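# Fit a working one-way hub onto every shaft

## Task

Put a hub on each shaft so that it spins freely around the shaft in the direction its arrow shows and blocks rotation the opposite way. Some hubs are worn and spin both ways, so they do not count as fitted; use a sound one on every shaft.

## Robot and tools

Robot: two arms, left_arm and right_arm, each with a two-finger gripper whose fingers can fold. A part held in the outer quarter of the pads, near the fingertips, gets the full squeeze. Held nearer the palm, the fingers may wrap round it: narrow parts can slip out, wide ones can be squeezed too hard, and a grip can suddenly release. Fingertips pushed into a surface fold easily unless fully closed, so a move can pass the surface with little sign of contact.

Frame: every pose, target and velocity is in the scene frame. Origin is at table-top height, halfway between the two nominal arm bases; +z up, +x out over the table, left_arm on the +y side (arm names do not match image sides). Real bases sit a little off nominal; a BASES line, if present, gives them. Reported hand positions can be off by a few centimetres, more at long reach. Gripper axes: fingers point along its own +z, open and close along its y. end_effector_position is the point between the closed pads; fingertips reach about 33 mm past it (down to 9 mm when fully open).

The 20-number row (shared by execute_actions and move): one list covering both arms. Numbers 1-10 are left_arm: x, y, z (metres, absolute target position in the scene frame), qw, qx, qy, qz (absolute target orientation, w first), then left_gripper position, force_limit, speed. Numbers 11-20 are the same for right_arm. The last three of each half lie in -1 to 1. Gripper position: +1 fully open (140 mm), about -0.8 pads touch, -1 closes until blocked. force_limit sets pad force after a slow close (roughly 14 N at -1, 40 N at 0, 58 N at +1 on parts up to 40 mm); faster closes grip harder (about 64 N at speed 0, 116 N at +1). speed sets finger rate, about 30, 140 and 250 mm/s at -1, 0, +1. Both start at +1. To leave an arm alone, repeat its last reported pose and its last gripper numbers exactly; a 0 is a real command. Keep quaternions constant across rows rather than copying drifted reported ones.

execute_actions: actions is a list of actions; each action is a list of up to 15 rows, one per 1/30 s step, the last row held to fill 15 steps (one action = 0.5 s). Each target must lie within 0.6 m of that gripper's position at the action's start along each of its axes, or the action is rejected for both arms. The controller also clips each step to 70 mm and 16 degrees from the measured pose, so the arm may stop short; the result's Hand target shows where it is headed. An empty list just reports state. cameras picks images: cam_high, cam_left_wrist, cam_right_wrist; omitted or ["all"] gives all, [] none.

move: target is one row or up to 15 rows (absolute poses, same layout). Each gripper follows a straight line from its Hand target; paths end together, last at least 0.5 s and at most 10 s. speed: m/s per arm path, 0.002 to 2 (default 0.25), rotation capped at twice that in rad/s; one number or one per target. blend: metres of corner rounding for lists, default 0. stop_force: 10 to 80 N, ends an arm's path when push against its travel exceeds this; use it only for slow, non-rotating approaches, and leave it out when pulling away from contact. zero (with stop_force): true re-zeroes force first; false keeps accumulating. blocking=false returns after 0.5 s while the move continues (not allowed with stop_force); a new move replaces a running one. Gripper number changes in later list targets happen on arrival after everything stops. Moves do not avoid obstacles or the other arm; avoid passing near an arm's own base. The result adds a move: line with the ending (done, off_target, moving, held, fault) and limits (paced = clipped, held = steps withheld).

wait: seconds 0 to 10; arms keep their last command. stop: brakes a running move. zoom_image: camera plus region [x0, y0, x1, y1] in pixels, at most 504 by 504; images are 672x504. clear_fault: arm name; clears a torque or force fault already reported. finished_scene: scene (1 or 2); ends the scene irreversibly.

Result lines: end_effector_position, end_effector_quat_wxyz, velocities, Joint positions and torques, External joint torques, Flange force (along gripper axes, includes held weight, noisy), Hand target, Tool commands. object_status: 0 moving, 1 stopped while opening, 2 stopped while closing (holding something), 3 reached target or pads met. Check for 2 after closing. position_measured is in counts: 3 open, ~75 = 100 mm, 139 = 60 mm, 200 = 20 mm, 230 closed. To grip harder while holding, raise force_limit and nudge position (-1 to -0.98); to grip softer, reopen and close slowly. MOTOR HOT warns of overheating; an OVER-TEMPERATURE FAULT locks that arm 30-60 s or more.

Avoid: anything leaving the table, dropping or releasing moving parts, fast impacts, pushing targets past firm contact (arms are stiff and fault). Force fault at 144 N on an arm; torque limits waist and shoulder 312, elbow 147, wrist joints 41.4 N m. After a fault, release a held part before moving and call clear_fault. Do not press or close a gripper on the other arm. Avoid heavy twisting or holding parts far off centre. The hubs must stay fitted after the robot lets go.

Each tool is called as a command line: name --argument value for each argument, lists and objects as JSON in quotes; but a table of rows of numbers goes row by row, as --pt "numbers of a row", without its own name.

## Session

execute_actions --actions '[]'

Scene clock: 0.00 s.
left_arm: end_effector_position=(+0.5530, +0.3905, +0.2074) position_measured=3 object_status=3 end_effector_quat_wxyz=(+0.074, +0.952, -0.296, -0.015) | right_arm: end_effector_position=(+0.2165, -0.1306, +0.3003) position_measured=3 object_status=3 end_effector_quat_wxyz=(-0.031, +0.975, -0.166, +0.145)
Joint positions: left_arm=[-0.126 0.096 1.906 -0.155 1.191 2.048] | right_arm=[1.155 -0.145 1.984 -0.288 1.182 3.148]
Joint velocities: within noise
Joint torques (N m): no reading
External joint torques (N m): no reading
Flange force (N): no reading
Hand target: left_arm +0.5530, +0.3905, +0.2074; +0.074, +0.952, -0.296, -0.015 | right_arm +0.2165, -0.1306, +0.3003; -0.031, +0.975, -0.166, +0.145
Tool commands: left_gripper/position=+1.0 left_gripper/force_limit=+1.0 left_gripper/speed=+1.0 right_gripper/position=+1.0 right_gripper/force_limit=+1.0 right_gripper/speed=+1.0

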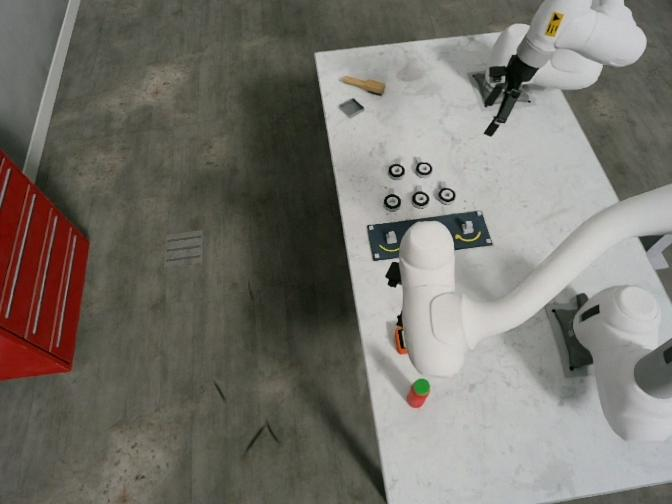

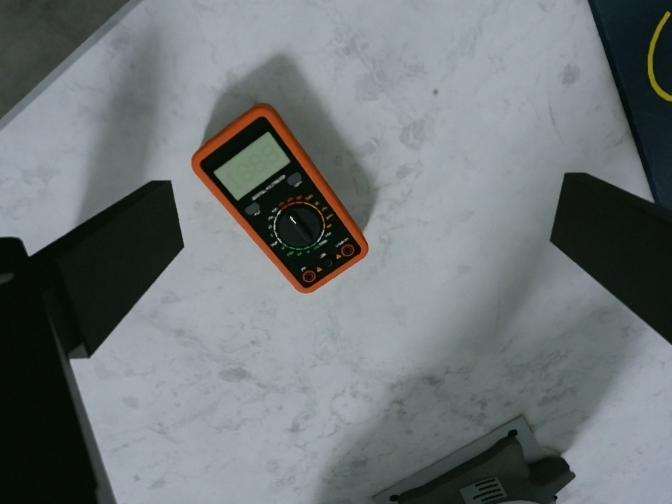

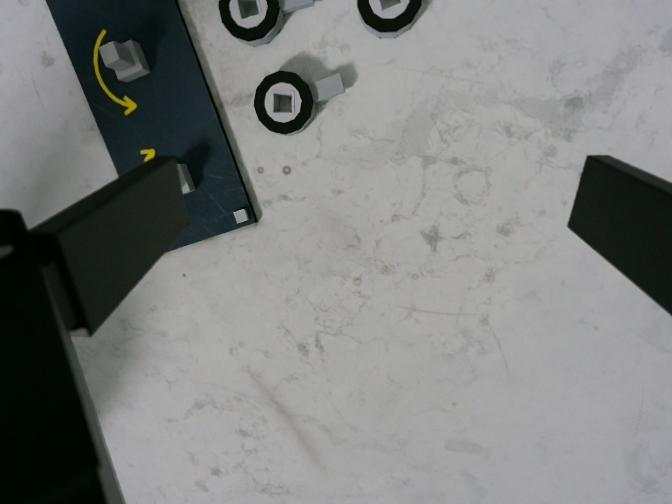

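zoom_image --camera "cam_high" --region '[350, 140, 510, 280]'

zoom_image --camera "cam_right_wrist" --region '[40, 0, 440, 270]'

Scaled by 3.150 from the camera's image (finer frame: 960x720).

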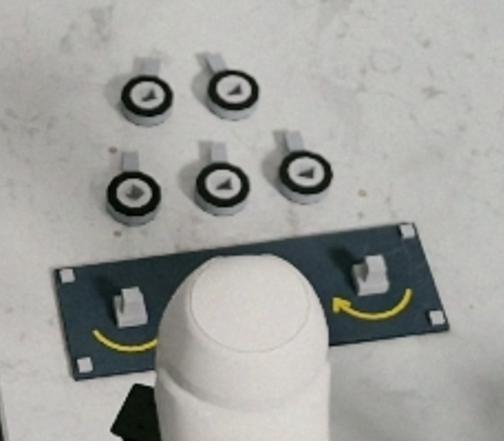

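Scaled by 1.260 from the camera's image (finer frame: 960x720).

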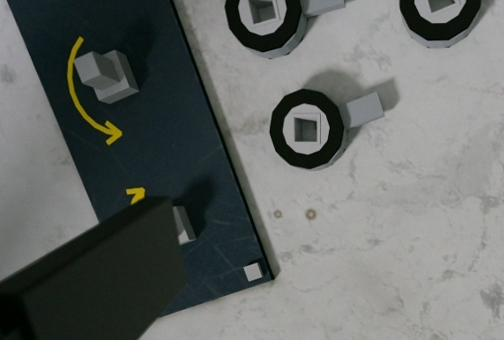

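move --target '[0.35,0.6,0.3,0,0.952,-0.306,0,1,1,1,0.2165,-0.1306,0.3003,-0.031,0.975,-0.166,0.145,1,1,1]'

zoom_image --camera "cam_high" --region '[350, 140, 510, 280]'

Scene clock: 19.93 s.
left_arm: end_effector_position=(+0.3500, +0.6000, +0.3000) position_measured=3 object_status=3 end_effector_quat_wxyz=(+0.000, +0.952, -0.306, +0.000) | right_arm: end_effector_position=(+0.2165, -0.1306, +0.3003) position_measured=3 object_status=3 end_effector_quat_wxyz=(-0.031, +0.975, -0.166, +0.145)
Joint positions: left_arm=[0.234 -0.33 2.093 0 1.379 2.365] | right_arm=[1.154 -0.146 1.984 -0.287 1.181 3.146]
Joint torques (N m): left_arm=[-2.91 -8.44 -42.48 3.94 0.52 -0.13] | right_arm=[-3.22 -27.78 -37.89 2.69 -0.7 0.43]
External joint torques (N m): left_arm=[2.92 0.86 1.9 0.2 -0.55 0.13] | right_arm=[3.4 2.36 -2.59 0.59 0.4 -0.43]
Flange force (N): left_arm=[-6.4 -6.0 4.4] | right_arm=[-5.4 -8.6 -4.6]
Hand target: left_arm +0.3500, +0.6000, +0.3000; +0.000, +0.952, -0.306, +0.000 | right_arm +0.2165, -0.1306, +0.3003; -0.031, +0.975, -0.166, +0.145
Off the commanded pose: left_arm 0.000 m, 0 deg | right_arm 0.000 m, 0 deg.
move: done

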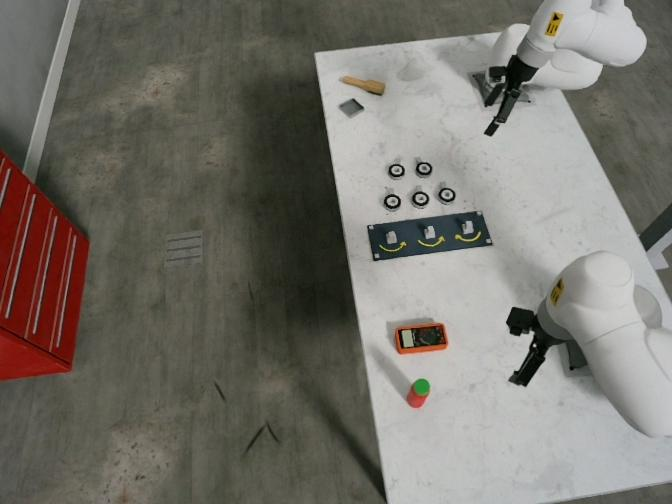

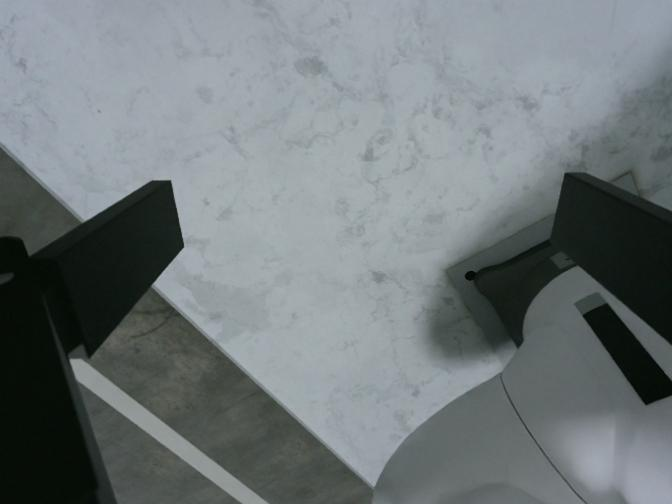

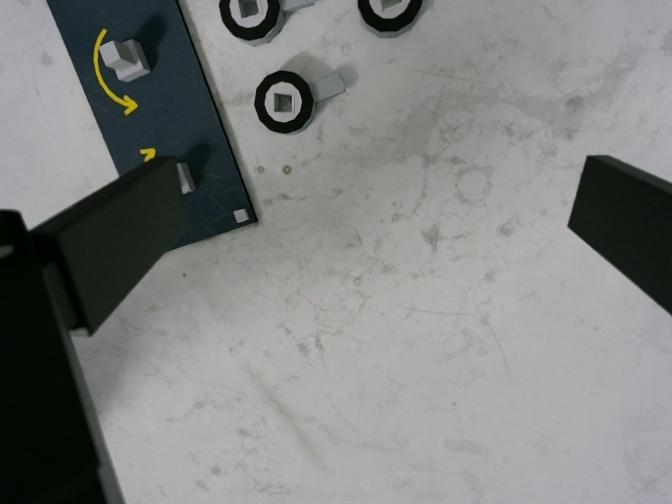

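Scaled by 3.150 from the camera's image (finer frame: 960x720).

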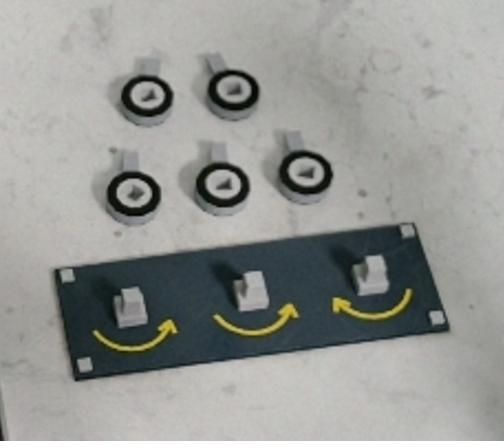

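move --target '[0.35,0.6,0.3,0,0.952,-0.306,0,1,1,1,0.38,-0.05,0.42,0,1,0,0,1,1,1]'

Scene clock: 45.37 s.
left_arm: end_effector_position=(+0.3500, +0.6000, +0.3000) position_measured=3 object_status=3 end_effector_quat_wxyz=(+0.000, +0.952, -0.306, +0.000) | right_arm: end_effector_position=(+0.3800, -0.0500, +0.4200) position_measured=3 object_status=3 end_effector_quat_wxyz=(+0.000, +1.000, +0.000, +0.000)
Joint positions: left_arm=[0.234 -0.331 2.093 0 1.379 2.365] | right_arm=[0.842 0.156 1.437 0 1.548 2.404]
Joint torques (N m): left_arm=[-1.26 -7.47 -42.52 3.97 0.35 -0.18] | right_arm=[-2.82 -59.51 -39.38 3.7 -0.24 0.51]
External joint torques (N m): left_arm=[1.35 -0.29 1.93 0.17 -0.38 0.18] | right_arm=[3.14 1.48 -2.48 0.57 0.2 -0.51]
Flange force (N): left_arm=[-4.7 -1.1 3.7] | right_arm=[1.6 -8.3 -4.6]
Hand target: left_arm +0.3500, +0.6000, +0.3000; +0.000, +0.952, -0.306, +0.000 | right_arm +0.3800, -0.0500, +0.4200; +0.000, +1.000, +0.000, +0.000
Off the commanded pose: left_arm 0.000 m, 0 deg | right_arm 0.000 m, 0 deg.
move: done

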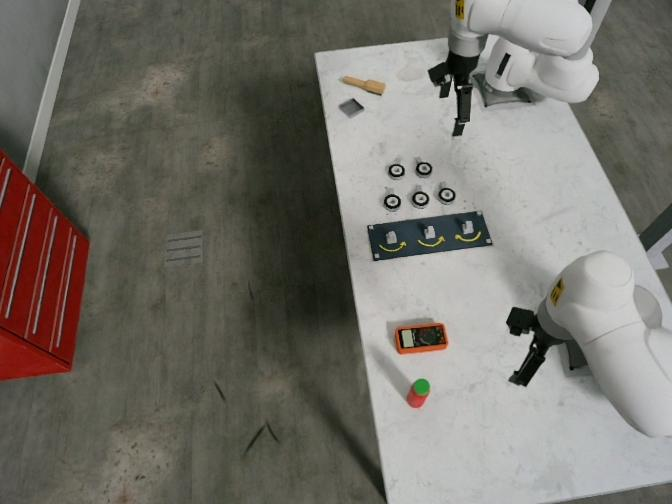

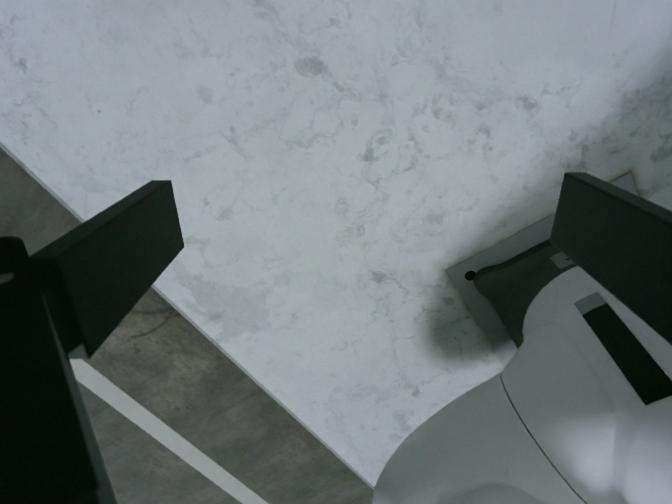

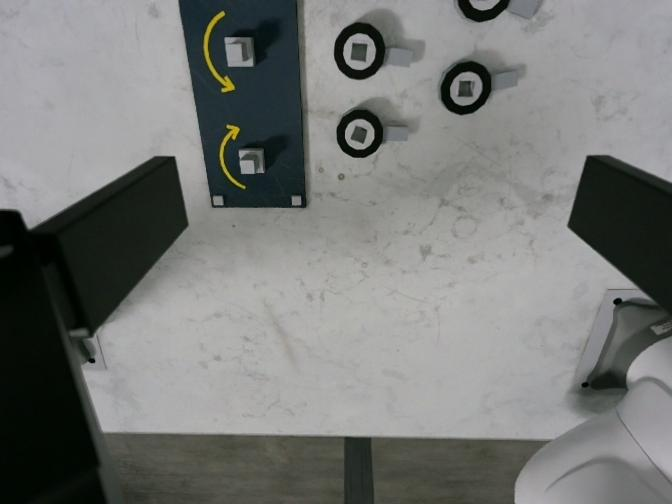

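move --target '[0.35,0.6,0.3,0,0.952,-0.306,0,1,1,1,0.50,-0.05,0.42,0,1,0,0,1,1,1]' --cameras '["cam_right_wrist"]'

zoom_image --camera "cam_right_wrist" --region '[160, 0, 560, 300]'

Scene clock: 54.00 s.
left_arm: end_effector_position=(+0.3500, +0.6000, +0.3000) position_measured=3 object_status=3 end_effector_quat_wxyz=(+0.000, +0.952, -0.306, +0.000) | right_arm: end_effector_position=(+0.4999, -0.0500, +0.4200) position_measured=3 object_status=3 end_effector_quat_wxyz=(+0.000, +1.000, +0.000, +0.000)
Joint positions: left_arm=[0.234 -0.331 2.093 0 1.379 2.365] | right_arm=[0.722 0.291 1.269 0 1.582 2.283]
Joint torques (N m): left_arm=[-1.23 -7.85 -42.57 4.12 0.35 -0.19] | right_arm=[-2.25 -72.93 -39.51 3.66 -0.56 0.44]
External joint torques (N m): left_arm=[1.24 0.61 2.02 0.02 -0.39 0.19] | right_arm=[2.67 1.07 -2.45 0.63 0.53 -0.44]
Flange force (N): left_arm=[-3.6 -2.1 4.2] | right_arm=[3.5 -7.5 -5.4]
Hand target: left_arm +0.3500, +0.6000, +0.3000; +0.000, +0.952, -0.306, +0.000 | right_arm +0.5000, -0.0500, +0.4200; +0.000, +1.000, +0.000, +0.000
Off the commanded pose: left_arm 0.000 m, 0 deg | right_arm 0.000 m, 0 deg.
move: done

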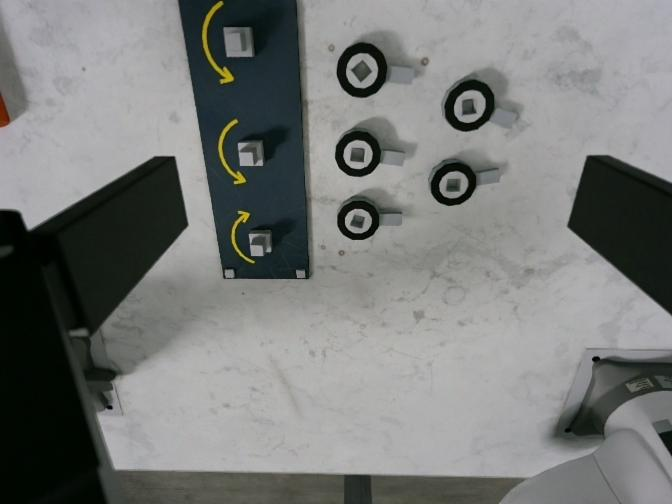

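Scaled by 1.260 from the camera's image (finer frame: 960x720).

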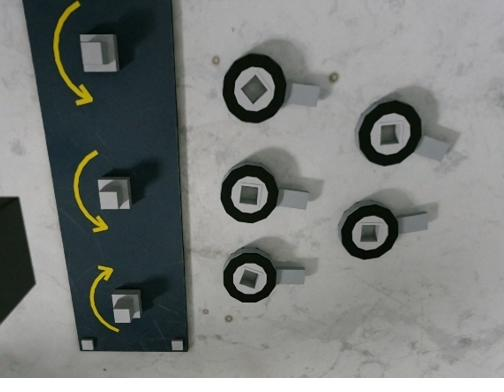

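move --target '[0.35,0.6,0.3,0,0.952,-0.306,0,1,1,1,0.48,-0.05,0.30,0,1,0,0,1,1,1]' --cameras '["cam_right_wrist"]'

move --target '[0.35,0.6,0.3,0,0.952,-0.306,0,1,1,1,0.52,-0.05,0.30,0,1,0,0,-1,1,1]' --cameras '["cam_right_wrist"]'

Scene clock: 79.30 s.
left_arm: end_effector_position=(+0.3500, +0.6000, +0.3000) position_measured=3 object_status=3 end_effector_quat_wxyz=(+0.000, +0.952, -0.306, +0.000) | right_arm: end_effector_position=(+0.4800, -0.0500, +0.3001) position_measured=3 object_status=3 end_effector_quat_wxyz=(+0.000, +1.000, +0.000, +0.000)
Joint positions: left_arm=[0.234 -0.331 2.093 0 1.379 2.365] | right_arm=[0.74 0.287 1.49 0 1.364 2.301]
Joint torques (N m): left_arm=[-1.31 -7.36 -42.51 4.11 0.22 -0.25] | right_arm=[-2.84 -72.51 -38.65 3.68 -0.31 0.49]
External joint torques (N m): left_arm=[1.42 -0.5 1.84 0.04 -0.26 0.25] | right_arm=[3.08 2.1 -2.43 0.52 0.26 -0.49]
Flange force (N): left_arm=[-5.2 -1.1 3.3] | right_arm=[3.7 -8.7 -3.1]
Hand target: left_arm +0.3500, +0.6000, +0.3000; +0.000, +0.952, -0.306, +0.000 | right_arm +0.4800, -0.0500, +0.3000; +0.000, +1.000, +0.000, +0.000
Off the commanded pose: left_arm 0.000 m, 0 deg | right_arm 0.000 m, 0 deg.
move: done

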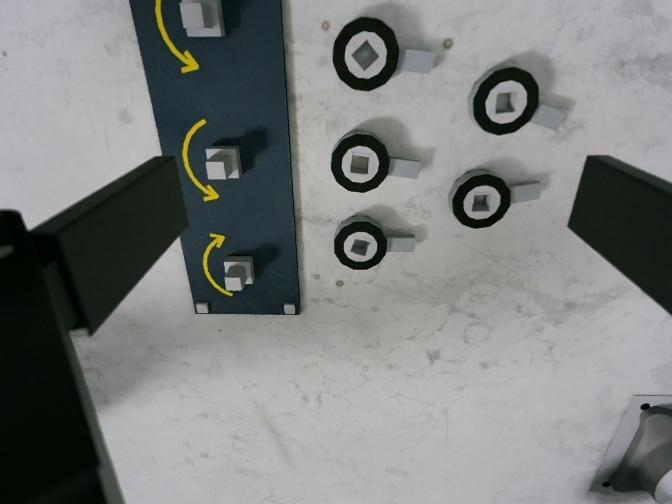

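Scene clock: 80.13 s.
left_arm: end_effector_position=(+0.3500, +0.6000, +0.3000) position_measured=3 object_status=3 end_effector_quat_wxyz=(+0.000, +0.952, -0.306, +0.000) | right_arm: end_effector_position=(+0.5200, -0.0500, +0.3000) position_measured=236 object_status=3 end_effector_quat_wxyz=(+0.000, +1.000, +0.000, +0.000)
Joint positions: left_arm=[0.234 -0.331 2.093 0 1.379 2.365] | right_arm=[0.704 0.333 1.428 0 1.38 2.266]
Joint torques (N m): left_arm=[-1.69 -7.24 -42.64 4.05 0.23 -0.3] | right_arm=[-2.55 -77.96 -39.71 3.62 -0.67 0.41]
External joint torques (N m): left_arm=[1.73 -0.06 2.16 0.07 -0.26 0.3] | right_arm=[2.63 2.9 -1.5 0.59 0.63 -0.41]
Flange force (N): left_arm=[-5.7 -2.2 3.9] | right_arm=[4.2 -7.9 -2.3]
Hand target: left_arm +0.3500, +0.6000, +0.3000; +0.000, +0.952, -0.306, +0.000 | right_arm +0.5200, -0.0500, +0.3000; +0.000, +1.000, +0.000, +0.000
Off the commanded pose: left_arm 0.000 m, 0 deg | right_arm 0.000 m, 0 deg.
move: done

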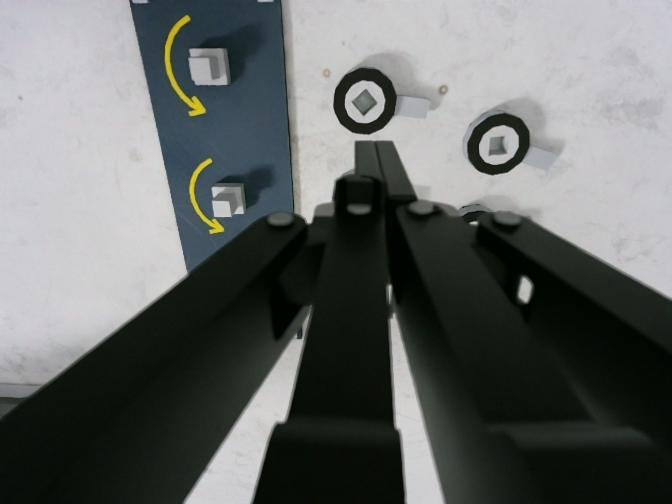

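move --target '[0.35,0.6,0.3,0,0.952,-0.306,0,1,1,1,0.55,-0.06,0.24,0,1,0,0,1,1,1]' --cameras '["cam_right_wrist"]'

zoom_image --camera "cam_right_wrist" --region '[320, 50, 570, 350]'

zoom_image --camera "cam_right_wrist" --region '[130, 20, 330, 350]'

Scene clock: 151.93 s.
left_arm: end_effector_position=(+0.3500, +0.6000, +0.3000) position_measured=3 object_status=3 end_effector_quat_wxyz=(+0.000, +0.952, -0.306, +0.000) | right_arm: end_effector_position=(+0.5500, -0.0600, +0.2400) position_measured=3 object_status=0 end_effector_quat_wxyz=(+0.000, +1.000, +0.000, +0.000)
Joint positions: left_arm=[0.234 -0.331 2.093 0 1.379 2.365] | right_arm=[0.669 0.381 1.472 0 1.289 2.231]
Joint torques (N m): left_arm=[-1.56 -7.84 -42.37 3.99 0.29 -0.24] | right_arm=[-2.9 -80.56 -37.67 3.6 -0.46 0.5]
External joint torques (N m): left_arm=[1.67 0.07 1.73 0.15 -0.32 0.24] | right_arm=[3.14 1.83 -2.57 0.51 0.42 -0.5]
Flange force (N): left_arm=[-5.0 -2.5 3.4] | right_arm=[4.6 -8.5 -3.0]
Hand target: left_arm +0.3500, +0.6000, +0.3000; +0.000, +0.952, -0.306, +0.000 | right_arm +0.5500, -0.0600, +0.2400; +0.000, +1.000, +0.000, +0.000
Off the commanded pose: left_arm 0.000 m, 0 deg | right_arm 0.000 m, 0 deg.
move: done

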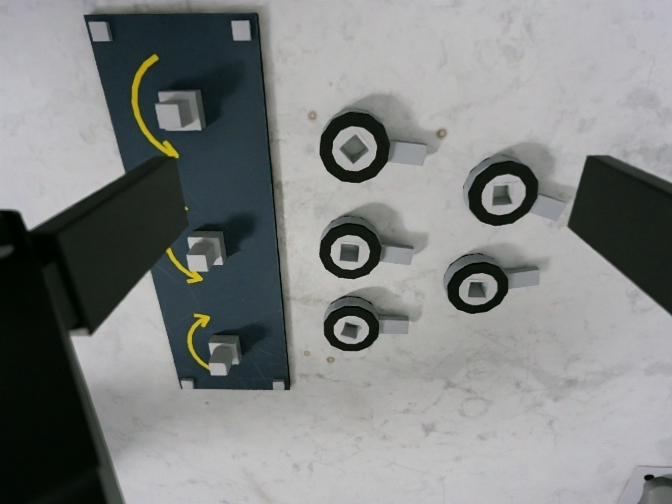

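Scaled by 1.680 from the camera's image (finer frame: 960x720).

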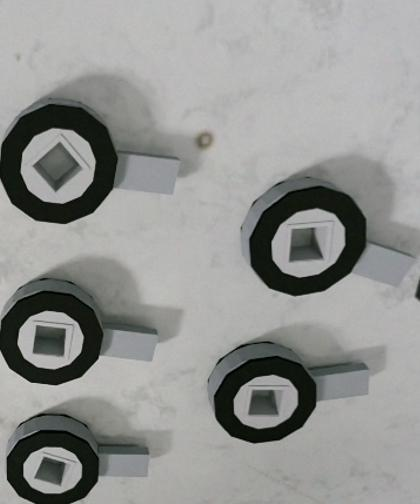

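Scaled by 1.527 from the camera's image (finer frame: 960x720).

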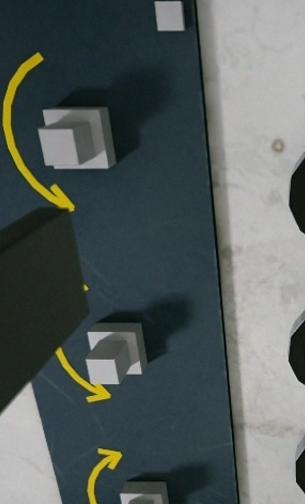

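move --target '[0.35,0.6,0.3,0,0.952,-0.306,0,1,1,1,0.43,-0.06,0.20,0,0.7071,-0.7071,0,1,1,1]' --cameras '["cam_right_wrist"]'

move --target '[0.35,0.6,0.3,0,0.952,-0.306,0,1,1,1,0.43,0.076,0.20,0,0.7071,-0.7071,0,1,1,1]' --cameras '["cam_right_wrist"]'

Scene clock: 191.43 s.
left_arm: end_effector_position=(+0.3500, +0.6000, +0.3000) position_measured=3 object_status=3 end_effector_quat_wxyz=(+0.000, +0.952, -0.306, +0.000) | right_arm: end_effector_position=(+0.4300, -0.0600, +0.2000) position_measured=3 object_status=3 end_effector_quat_wxyz=(+0.000, +0.707, -0.707, +0.000)
Joint positions: left_arm=[0.234 -0.331 2.093 0 1.379 2.365] | right_arm=[0.778 0.27 1.7 0 1.171 3.91]
Joint torques (N m): left_arm=[-1.36 -7.95 -42.64 4 0.31 -0.26] | right_arm=[-2.91 -68.36 -35.88 3.45 -0.36 0.27]
External joint torques (N m): left_arm=[1.46 0.34 2 0.15 -0.35 0.26] | right_arm=[3.32 2.24 -2.67 0.5 0.39 -0.27]
Flange force (N): left_arm=[-4.5 -2.3 4.0] | right_arm=[-9.7 -2.9 -2.2]
Hand target: left_arm +0.3500, +0.6000, +0.3000; +0.000, +0.952, -0.306, +0.000 | right_arm +0.4300, -0.0600, +0.2000; +0.000, +0.707, -0.707, +0.000
Off the commanded pose: left_arm 0.000 m, 0 deg | right_arm 0.000 m, 0 deg.
move: done

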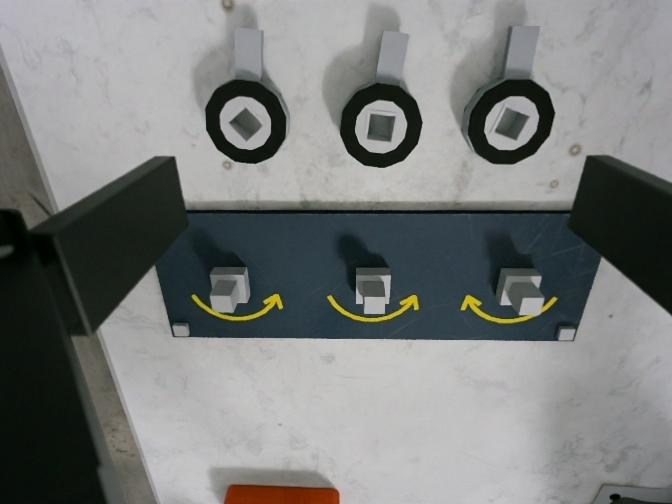

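Scene clock: 192.50 s.
left_arm: end_effector_position=(+0.3500, +0.6000, +0.3000) position_measured=3 object_status=3 end_effector_quat_wxyz=(+0.000, +0.952, -0.306, +0.000) | right_arm: end_effector_position=(+0.4300, +0.0759, +0.2000) position_measured=3 object_status=3 end_effector_quat_wxyz=(+0.000, +0.707, -0.707, +0.000)
Joint positions: left_arm=[0.234 -0.331 2.093 0 1.379 2.365] | right_arm=[0.903 0.428 1.478 0 1.236 4.035]
Joint torques (N m): left_arm=[-1.52 -7.9 -42.63 4.06 0.32 -0.3] | right_arm=[-3.87 -84.26 -38.21 3.49 -0.34 0.53]
External joint torques (N m): left_arm=[1.69 -0.14 2 0.09 -0.34 0.3] | right_arm=[4.13 1.77 -1.31 0.55 0.36 -0.53]
Flange force (N): left_arm=[-5.5 -2.2 3.8] | right_arm=[-7.7 0.0 -1.1]
Hand target: left_arm +0.3500, +0.6000, +0.3000; +0.000, +0.952, -0.306, +0.000 | right_arm +0.4300, +0.0760, +0.2000; +0.000, +0.707, -0.707, +0.000
Off the commanded pose: left_arm 0.000 m, 0 deg | right_arm 0.000 m, 0 deg.
move: done

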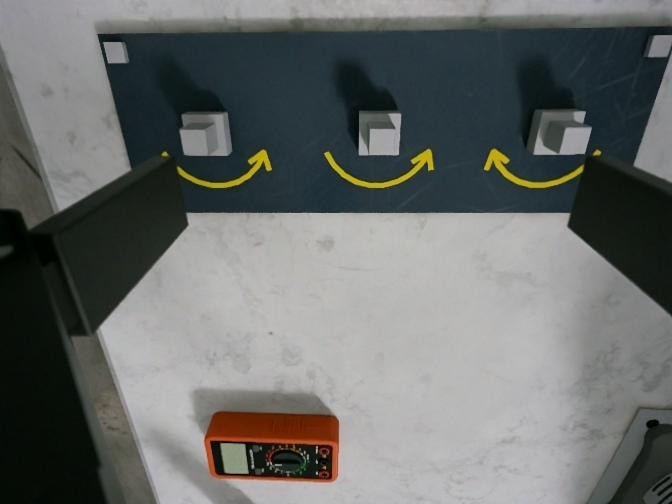

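zoom_image --camera "cam_right_wrist" --region '[320, 80, 440, 180]'

zoom_image --camera "cam_right_wrist" --region '[490, 80, 610, 180]'

zoom_image --camera "cam_right_wrist" --region '[150, 80, 270, 180]'

Scaled by 4.200 from the camera's image (finer frame: 960x720).

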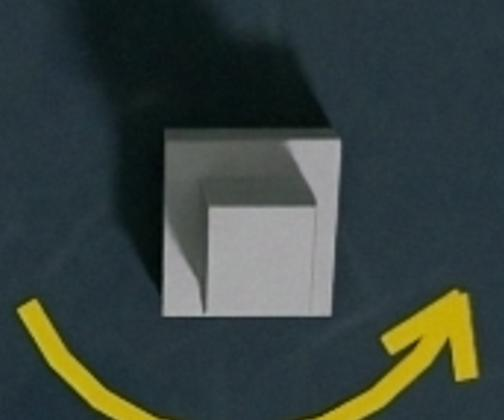

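Scaled by 4.200 from the camera's image (finer frame: 960x720).

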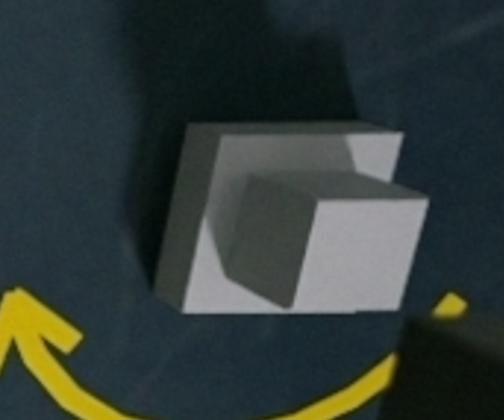

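Scaled by 4.200 from the camera's image (finer frame: 960x720).

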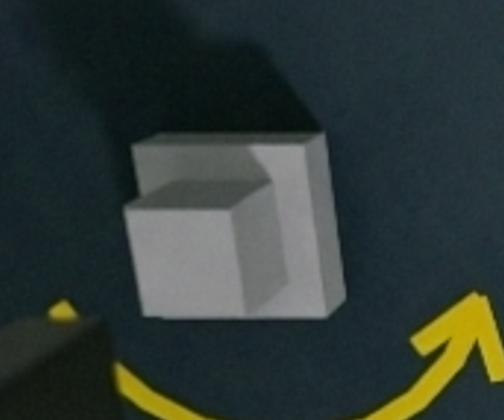

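move --pt "0.35 0.6 0.3 0 0.952 -0.306 0 1 1 1 0.33 -0.10 0.20 0 0.7071 -0.7071 0 -1 -1 0" --pt "0.35 0.6 0.3 0 0.952 -0.306 0 1 1 1 0.33 -0.13 0.07 0 0.7071 -0.7071 0 -1 -1 0" --cameras '["cam_right_wrist"]'

move --target '[0.35,0.6,0.3,0,0.952,-0.306,0,1,1,1,0.33,-0.13,0.01,0,0.7071,-0.7071,0,-1,-1,0]' --cameras '["cam_right_wrist"]' --stop_force 10 --speed 0.015

Scene clock: 215.70 s.
left_arm: end_effector_position=(+0.3500, +0.6000, +0.3000) position_measured=3 object_status=3 end_effector_quat_wxyz=(+0.000, +0.952, -0.306, +0.000) | right_arm: end_effector_position=(+0.3300, -0.1300, +0.0701) position_measured=233 object_status=3 end_effector_quat_wxyz=(+0.000, +0.707, -0.707, +0.000)
Joint positions: left_arm=[0.234 -0.331 2.093 0 1.379 2.365] | right_arm=[0.812 0.212 2.049 0 0.88 3.944]
Joint torques (N m): left_arm=[-1.33 -7.83 -42.41 4.02 0.22 -0.29] | right_arm=[-2.71 -57.2 -29.72 2.62 -0.44 0.48]
External joint torques (N m): left_arm=[1.42 0.17 1.78 0.12 -0.25 0.29] | right_arm=[2.91 3.14 -2.58 0.68 0.46 -0.48]
Flange force (N): left_arm=[-4.5 -2.2 3.4] | right_arm=[-10.1 -2.9 0.6]
Hand target: left_arm +0.3500, +0.6000, +0.3000; +0.000, +0.952, -0.306, +0.000 | right_arm +0.3300, -0.1300, +0.0700; +0.000, +0.707, -0.707, +0.000
Off the commanded pose: left_arm 0.000 m, 0 deg | right_arm 0.000 m, 0 deg.
move: done

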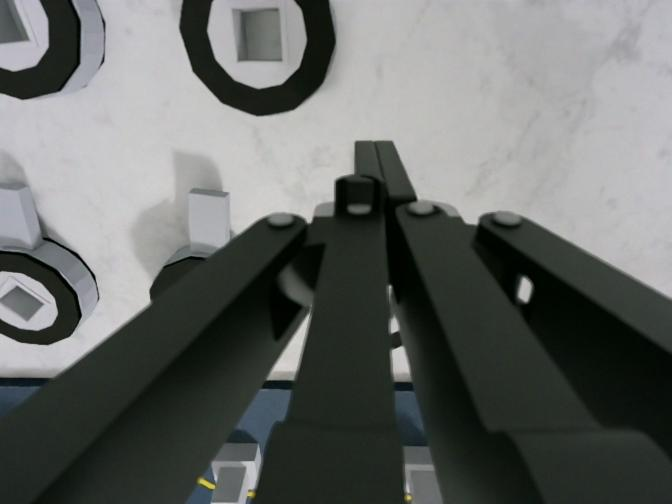

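Scene clock: 218.73 s.
left_arm: end_effector_position=(+0.3500, +0.6000, +0.3000) position_measured=3 object_status=3 end_effector_quat_wxyz=(+0.000, +0.952, -0.306, +0.000) | right_arm: end_effector_position=(+0.3300, -0.1300, +0.0340) position_measured=233 object_status=3 end_effector_quat_wxyz=(+0.000, +0.707, -0.707, +0.000)
Joint positions: left_arm=[0.234 -0.331 2.093 0 1.379 2.365] | right_arm=[0.812 0.256 2.076 0 0.809 3.944]
Joint torques (N m): left_arm=[-1.58 -7.58 -42.4 4.02 0.24 -0.16] | right_arm=[-4.17 -29.85 -15.92 2.2 -5.54 0.4]
External joint torques (N m): left_arm=[1.64 0.05 1.79 0.12 -0.28 0.16] | right_arm=[4.41 -26.59 -14.37 0.9 5.57 -0.4]
Flange force (N): left_arm=[-4.8 -2.2 3.4] | right_arm=[-0.4 9.0 -55.0]
Hand target: left_arm +0.3500, +0.6000, +0.3000; +0.000, +0.952, -0.306, +0.000 | right_arm +0.3300, -0.1300, +0.0340; +0.000, +0.707, -0.707, +0.000
Off the commanded pose: left_arm 0.000 m, 0 deg | right_arm 0.024 m, 0 deg.
move: contact (right_arm)

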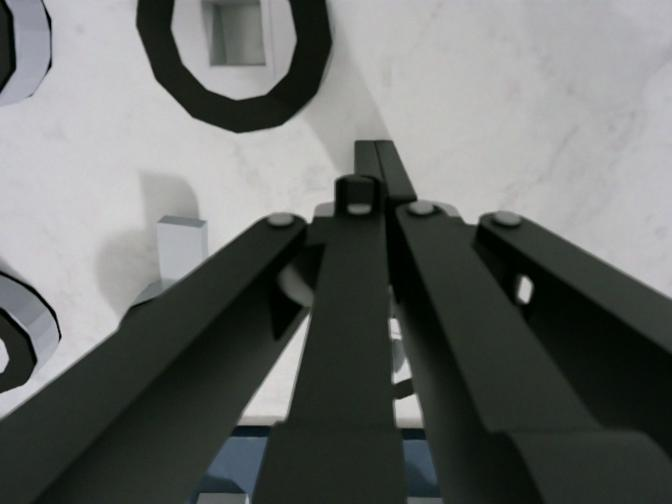

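move --pt "0.35 0.6 0.3 0 0.952 -0.306 0 1 1 1 0.33 -0.13 0.12 0 0.7071 -0.7071 0 -1 -1 0" --pt "0.35 0.6 0.3 0 0.952 -0.306 0 1 1 1 0.428 -0.06 0.12 0 0.7071 -0.7071 0 0.3 0 0" --pt "0.35 0.6 0.3 0 0.952 -0.306 0 1 1 1 0.428 -0.06 0.075 0 0.7071 -0.7071 0 0.3 0 0" --cameras '["cam_right_wrist"]'

Scene clock: 236.93 s.
left_arm: end_effector_position=(+0.3500, +0.6000, +0.3000) position_measured=3 object_status=3 end_effector_quat_wxyz=(+0.000, +0.952, -0.306, +0.000) | right_arm: end_effector_position=(+0.4280, -0.0600, +0.0751) position_measured=91 object_status=3 end_effector_quat_wxyz=(+0.000, +0.707, -0.707, +0.000)
Joint positions: left_arm=[0.234 -0.331 2.093 0 1.379 2.365] | right_arm=[0.78 0.368 1.819 0 0.954 3.912]
Joint torques (N m): left_arm=[-1.01 -7.87 -42.48 4.06 0.24 -0.25] | right_arm=[-2.59 -74.94 -31.57 2.89 -0.51 0.52]
External joint torques (N m): left_arm=[1.12 0.08 1.9 0.08 -0.27 0.25] | right_arm=[2.91 3.48 -2.62 0.62 0.54 -0.52]
Flange force (N): left_arm=[-4.0 -1.3 3.6] | right_arm=[-10.1 -4.6 0.4]
Hand target: left_arm +0.3500, +0.6000, +0.3000; +0.000, +0.952, -0.306, +0.000 | right_arm +0.4280, -0.0600, +0.0750; +0.000, +0.707, -0.707, +0.000
Off the commanded pose: left_arm 0.000 m, 0 deg | right_arm 0.000 m, 0 deg.
move: done

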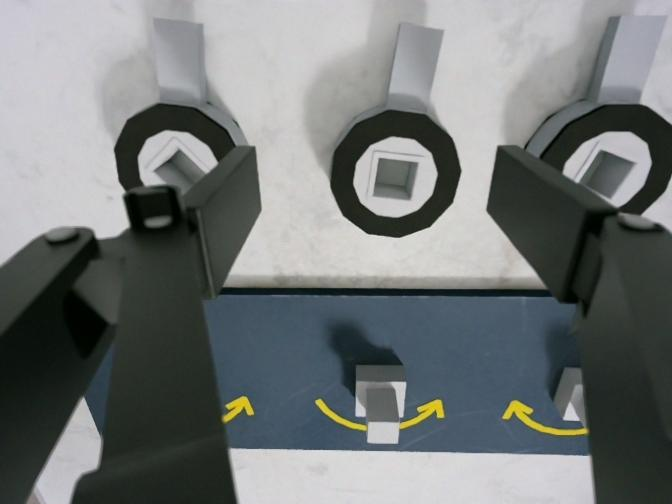

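move --target '[0.35,0.6,0.3,0,0.952,-0.306,0,1,1,1,0.4185,-0.06,0.06,0,0.7071,-0.7071,0,0.3,0,0]' --cameras '["cam_right_wrist"]' --speed 0.1

Scene clock: 246.77 s.
left_arm: end_effector_position=(+0.3500, +0.6000, +0.3000) position_measured=3 object_status=3 end_effector_quat_wxyz=(+0.000, +0.952, -0.306, +0.000) | right_arm: end_effector_position=(+0.4185, -0.0600, +0.0600) position_measured=91 object_status=3 end_effector_quat_wxyz=(+0.000, +0.707, -0.707, +0.000)
Joint positions: left_arm=[0.234 -0.331 2.093 0 1.379 2.365] | right_arm=[0.79 0.374 1.843 0 0.924 3.922]
Joint torques (N m): left_arm=[-1.6 -8.25 -42.41 4.07 0.28 -0.25] | right_arm=[-3.18 -73.18 -30.15 2.83 -0.01 0.57]
External joint torques (N m): left_arm=[1.65 0.87 1.8 0.07 -0.32 0.25] | right_arm=[3.49 1.9 -3.25 0.59 0.04 -0.57]
Flange force (N): left_arm=[-4.1 -3.6 3.8] | right_arm=[-9.8 -3.1 -0.5]
Hand target: left_arm +0.3500, +0.6000, +0.3000; +0.000, +0.952, -0.306, +0.000 | right_arm +0.4185, -0.0600, +0.0600; +0.000, +0.707, -0.707, +0.000
Off the commanded pose: left_arm 0.000 m, 0 deg | right_arm 0.000 m, 0 deg.
move: done

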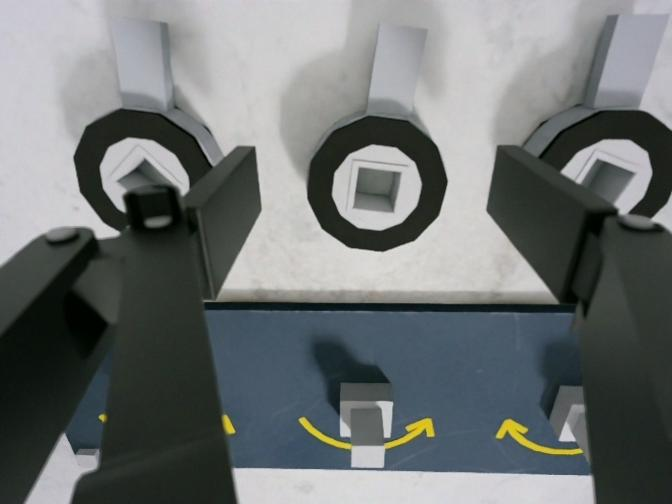

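move --target '[0.35,0.6,0.3,0,0.952,-0.306,0,1,1,1,0.4175,-0.058,0.041,0,0.7071,-0.7071,0,0.3,0,0]' --cameras '["cam_right_wrist"]' --speed 0.05

move --target '[0.35,0.6,0.3,0,0.952,-0.306,0,1,1,1,0.4175,-0.058,0.041,0,0.7071,-0.7071,0,-1,0,-1]' --cameras '["cam_right_wrist"]'

wait --seconds 1 --cameras '["cam_right_wrist"]'

Scene clock: 259.90 s.
left_arm: end_effector_position=(+0.3500, +0.6000, +0.3000) position_measured=3 object_status=3 end_effector_quat_wxyz=(+0.000, +0.952, -0.306, +0.000) | right_arm: end_effector_position=(+0.4175, -0.0580, +0.0410) position_measured=91 object_status=3 end_effector_quat_wxyz=(+0.000, +0.707, -0.707, +0.000)
Joint positions: left_arm=[0.234 -0.331 2.093 0 1.379 2.365] | right_arm=[0.793 0.395 1.855 0 0.892 3.925]
Joint torques (N m): left_arm=[-1.9 -7.6 -42.45 4.01 0.18 -0.25] | right_arm=[-2.81 -75.57 -30.28 2.76 -0.41 0.51]
External joint torques (N m): left_arm=[1.97 0.09 1.84 0.14 -0.21 0.25] | right_arm=[3.26 3.14 -2.32 0.58 0.43 -0.51]
Flange force (N): left_arm=[-5.7 -3.0 3.4] | right_arm=[-9.7 -3.2 1.0]
Hand target: left_arm +0.3500, +0.6000, +0.3000; +0.000, +0.952, -0.306, +0.000 | right_arm +0.4175, -0.0580, +0.0410; +0.000, +0.707, -0.707, +0.000
Off the commanded pose: left_arm 0.000 m, 0 deg | right_arm 0.000 m, 0 deg.
move: done

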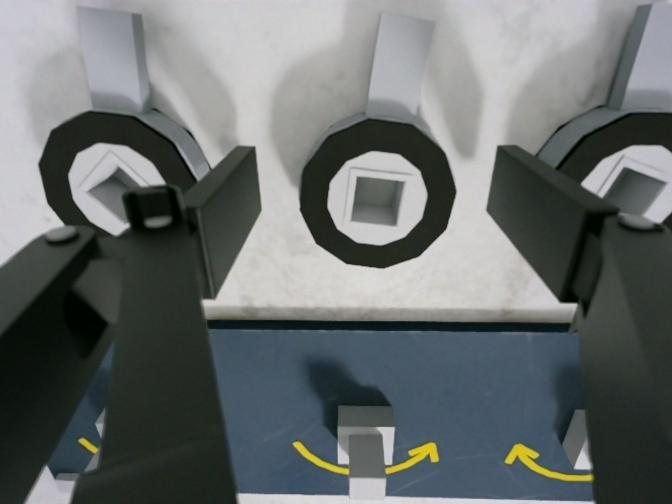

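Scene clock: 261.40 s.
left_arm: end_effector_position=(+0.3500, +0.6000, +0.3000) position_measured=3 object_status=3 end_effector_quat_wxyz=(+0.000, +0.952, -0.306, +0.000) | right_arm: end_effector_position=(+0.4175, -0.0580, +0.0410) position_measured=140 object_status=0 end_effector_quat_wxyz=(+0.000, +0.707, -0.707, +0.000)
Joint positions: left_arm=[0.234 -0.331 2.093 0 1.379 2.365] | right_arm=[0.793 0.395 1.855 0 0.891 3.925]
Joint torques (N m): left_arm=[-1.64 -7.83 -42.59 3.93 0.24 -0.19] | right_arm=[-2.6 -63.92 -25.52 2.88 -1.66 0.52]
External joint torques (N m): left_arm=[1.72 0.02 1.94 0.21 -0.27 0.19] | right_arm=[3.08 -8.54 -7.08 0.47 1.68 -0.52]
Flange force (N): left_arm=[-5.2 -2.3 3.6] | right_arm=[-6.0 -0.3 -16.6]
Hand target: left_arm +0.3500, +0.6000, +0.3000; +0.000, +0.952, -0.306, +0.000 | right_arm +0.4175, -0.0580, +0.0410; +0.000, +0.707, -0.707, +0.000
Off the commanded pose: left_arm 0.000 m, 0 deg | right_arm 0.000 m, 0 deg.
move: done

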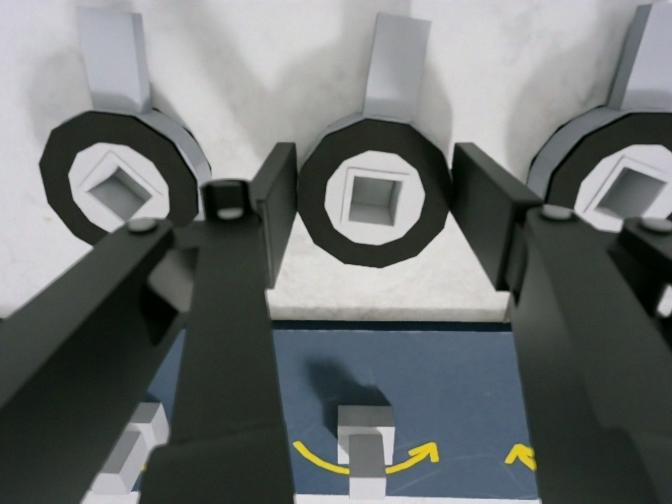

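Scene clock: 262.40 s.
left_arm: end_effector_position=(+0.3500, +0.6000, +0.3000) position_measured=3 object_status=3 end_effector_quat_wxyz=(+0.000, +0.952, -0.306, +0.000) | right_arm: end_effector_position=(+0.4175, -0.0580, +0.0410) position_measured=140 object_status=2 end_effector_quat_wxyz=(+0.000, +0.707, -0.707, +0.000)
Joint positions: left_arm=[0.234 -0.331 2.093 0 1.379 2.365] | right_arm=[0.793 0.395 1.855 0 0.891 3.925]
Joint torques (N m): left_arm=[-1.71 -7.5 -42.31 4 0.31 -0.16] | right_arm=[-2.66 -63.85 -25.09 2.85 -1.48 0.5]
External joint torques (N m): left_arm=[1.78 -0.18 1.65 0.15 -0.35 0.16] | right_arm=[2.74 -8.48 -7.49 0.48 1.5 -0.5]
Flange force (N): left_arm=[-5.3 -2.3 3.3] | right_arm=[-6.2 -1.1 -16.5]
Hand target: left_arm +0.3500, +0.6000, +0.3000; +0.000, +0.952, -0.306, +0.000 | right_arm +0.4175, -0.0580, +0.0410; +0.000, +0.707, -0.707, +0.000
Tool commands: left_gripper/position=+1.0 left_gripper/force_limit=+1.0 left_gripper/speed=+1.0 right_gripper/position=-1.0 right_gripper/force_limit=+0.0 right_gripper/speed=-1.0
Off the commanded pose: left_arm 0.000 m, 0 deg | right_arm 0.000 m, 0 deg.
wait: 1.00 s; at rest by 0.17 s

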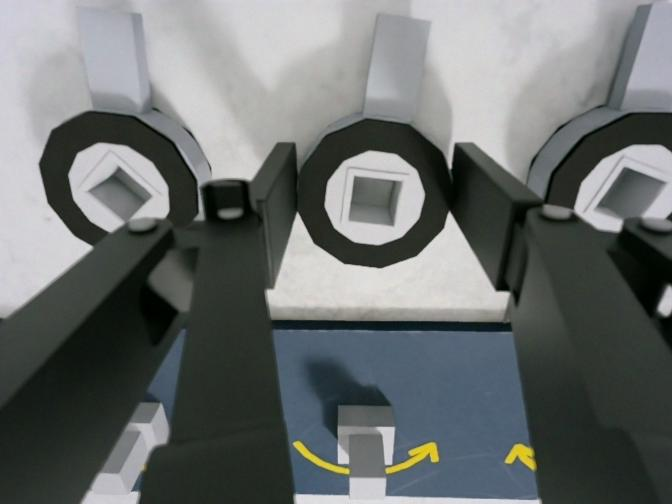

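move --pt "0.35 0.6 0.3 0 0.952 -0.306 0 1 1 1 0.4175 -0.058 0.13 0 0.7071 -0.7071 0 -1 0 -1" --pt "0.15 0.35 0.3 0.2706 0.6533 -0.2706 0.6533 1 1 1 0.4175 -0.02 0.13 0 0.7071 -0.7071 0 -1 0 -1" --speed 0.12

Scene clock: 329.93 s.
left_arm: end_effector_position=(+0.2012, +0.4127, +0.3006) position_measured=3 object_status=3 end_effector_quat_wxyz=(+0.213, +0.777, -0.298, +0.512) | right_arm: end_effector_position=(+0.4175, -0.0285, +0.1300) position_measured=140 object_status=2 end_effector_quat_wxyz=(+0.000, +0.707, -0.707, +0.000)
Joint positions: left_arm=[1.632 -0.717 2.636 -0.856 2.056 3.806] | right_arm=[0.823 0.343 1.74 0 1.059 3.955]
Joint torques (N m): left_arm=[-1.53 32.59 -37.85 0.81 1.59 -0.13] | right_arm=[-3.05 -74.85 -35.54 3.11 -0.38 0.54]
External joint torques (N m): left_arm=[1.34 -1.27 1.82 0.13 -0.01 0.13] | right_arm=[3.36 3.71 -0.93 0.62 0.4 -0.54]
Flange force (N): left_arm=[0.0 0.0 0.0] | right_arm=[-8.4 -1.9 1.4]
Hand target: left_arm +0.2012, +0.4127, +0.3006; +0.213, +0.777, -0.298, +0.512 | right_arm +0.4175, -0.0285, +0.1300; +0.000, +0.707, -0.707, +0.000
Off the commanded pose: left_arm 0.081 m, 23 deg | right_arm 0.009 m, 0 deg.
move: held (left_arm; a check stopped the path), off_target (right_arm; braked when a check withheld steps of left_arm); path passed 1 of 2 targets; limits=held
pose unreachable (left arm): on one or more control steps of this call, first in action 0 (counted from 0), this arm could not follow its commanded pose, so it was not sent that pose on those steps. It may still have moved: this result reports where it is.
cause: moving toward the commanded pose would bring two parts of the arm too close to each other (joints 3 (elbow) and 4 (forearm roll) lie between them).

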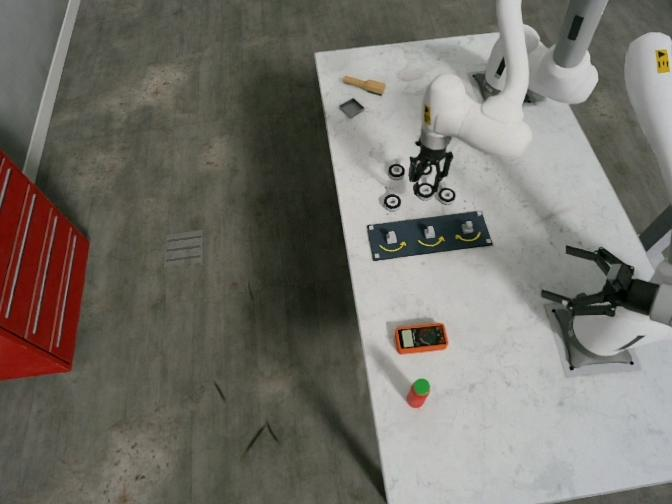

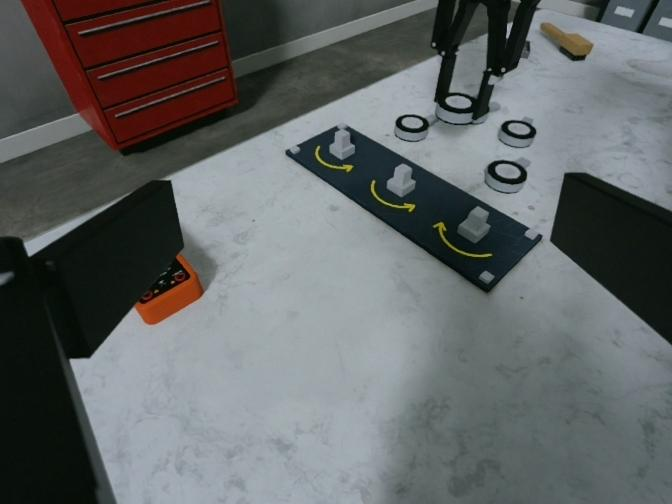

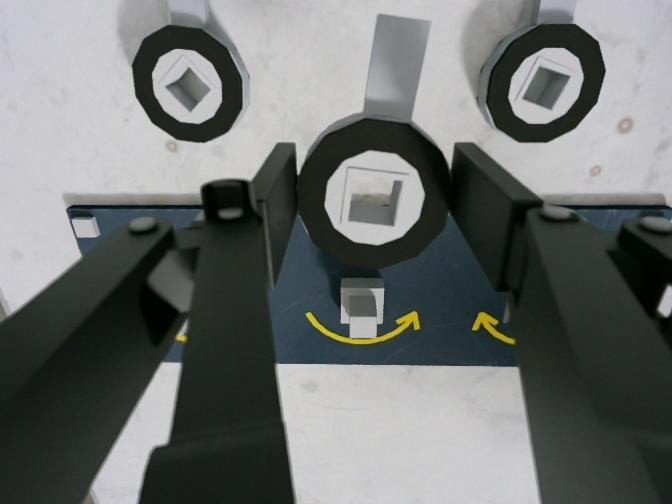

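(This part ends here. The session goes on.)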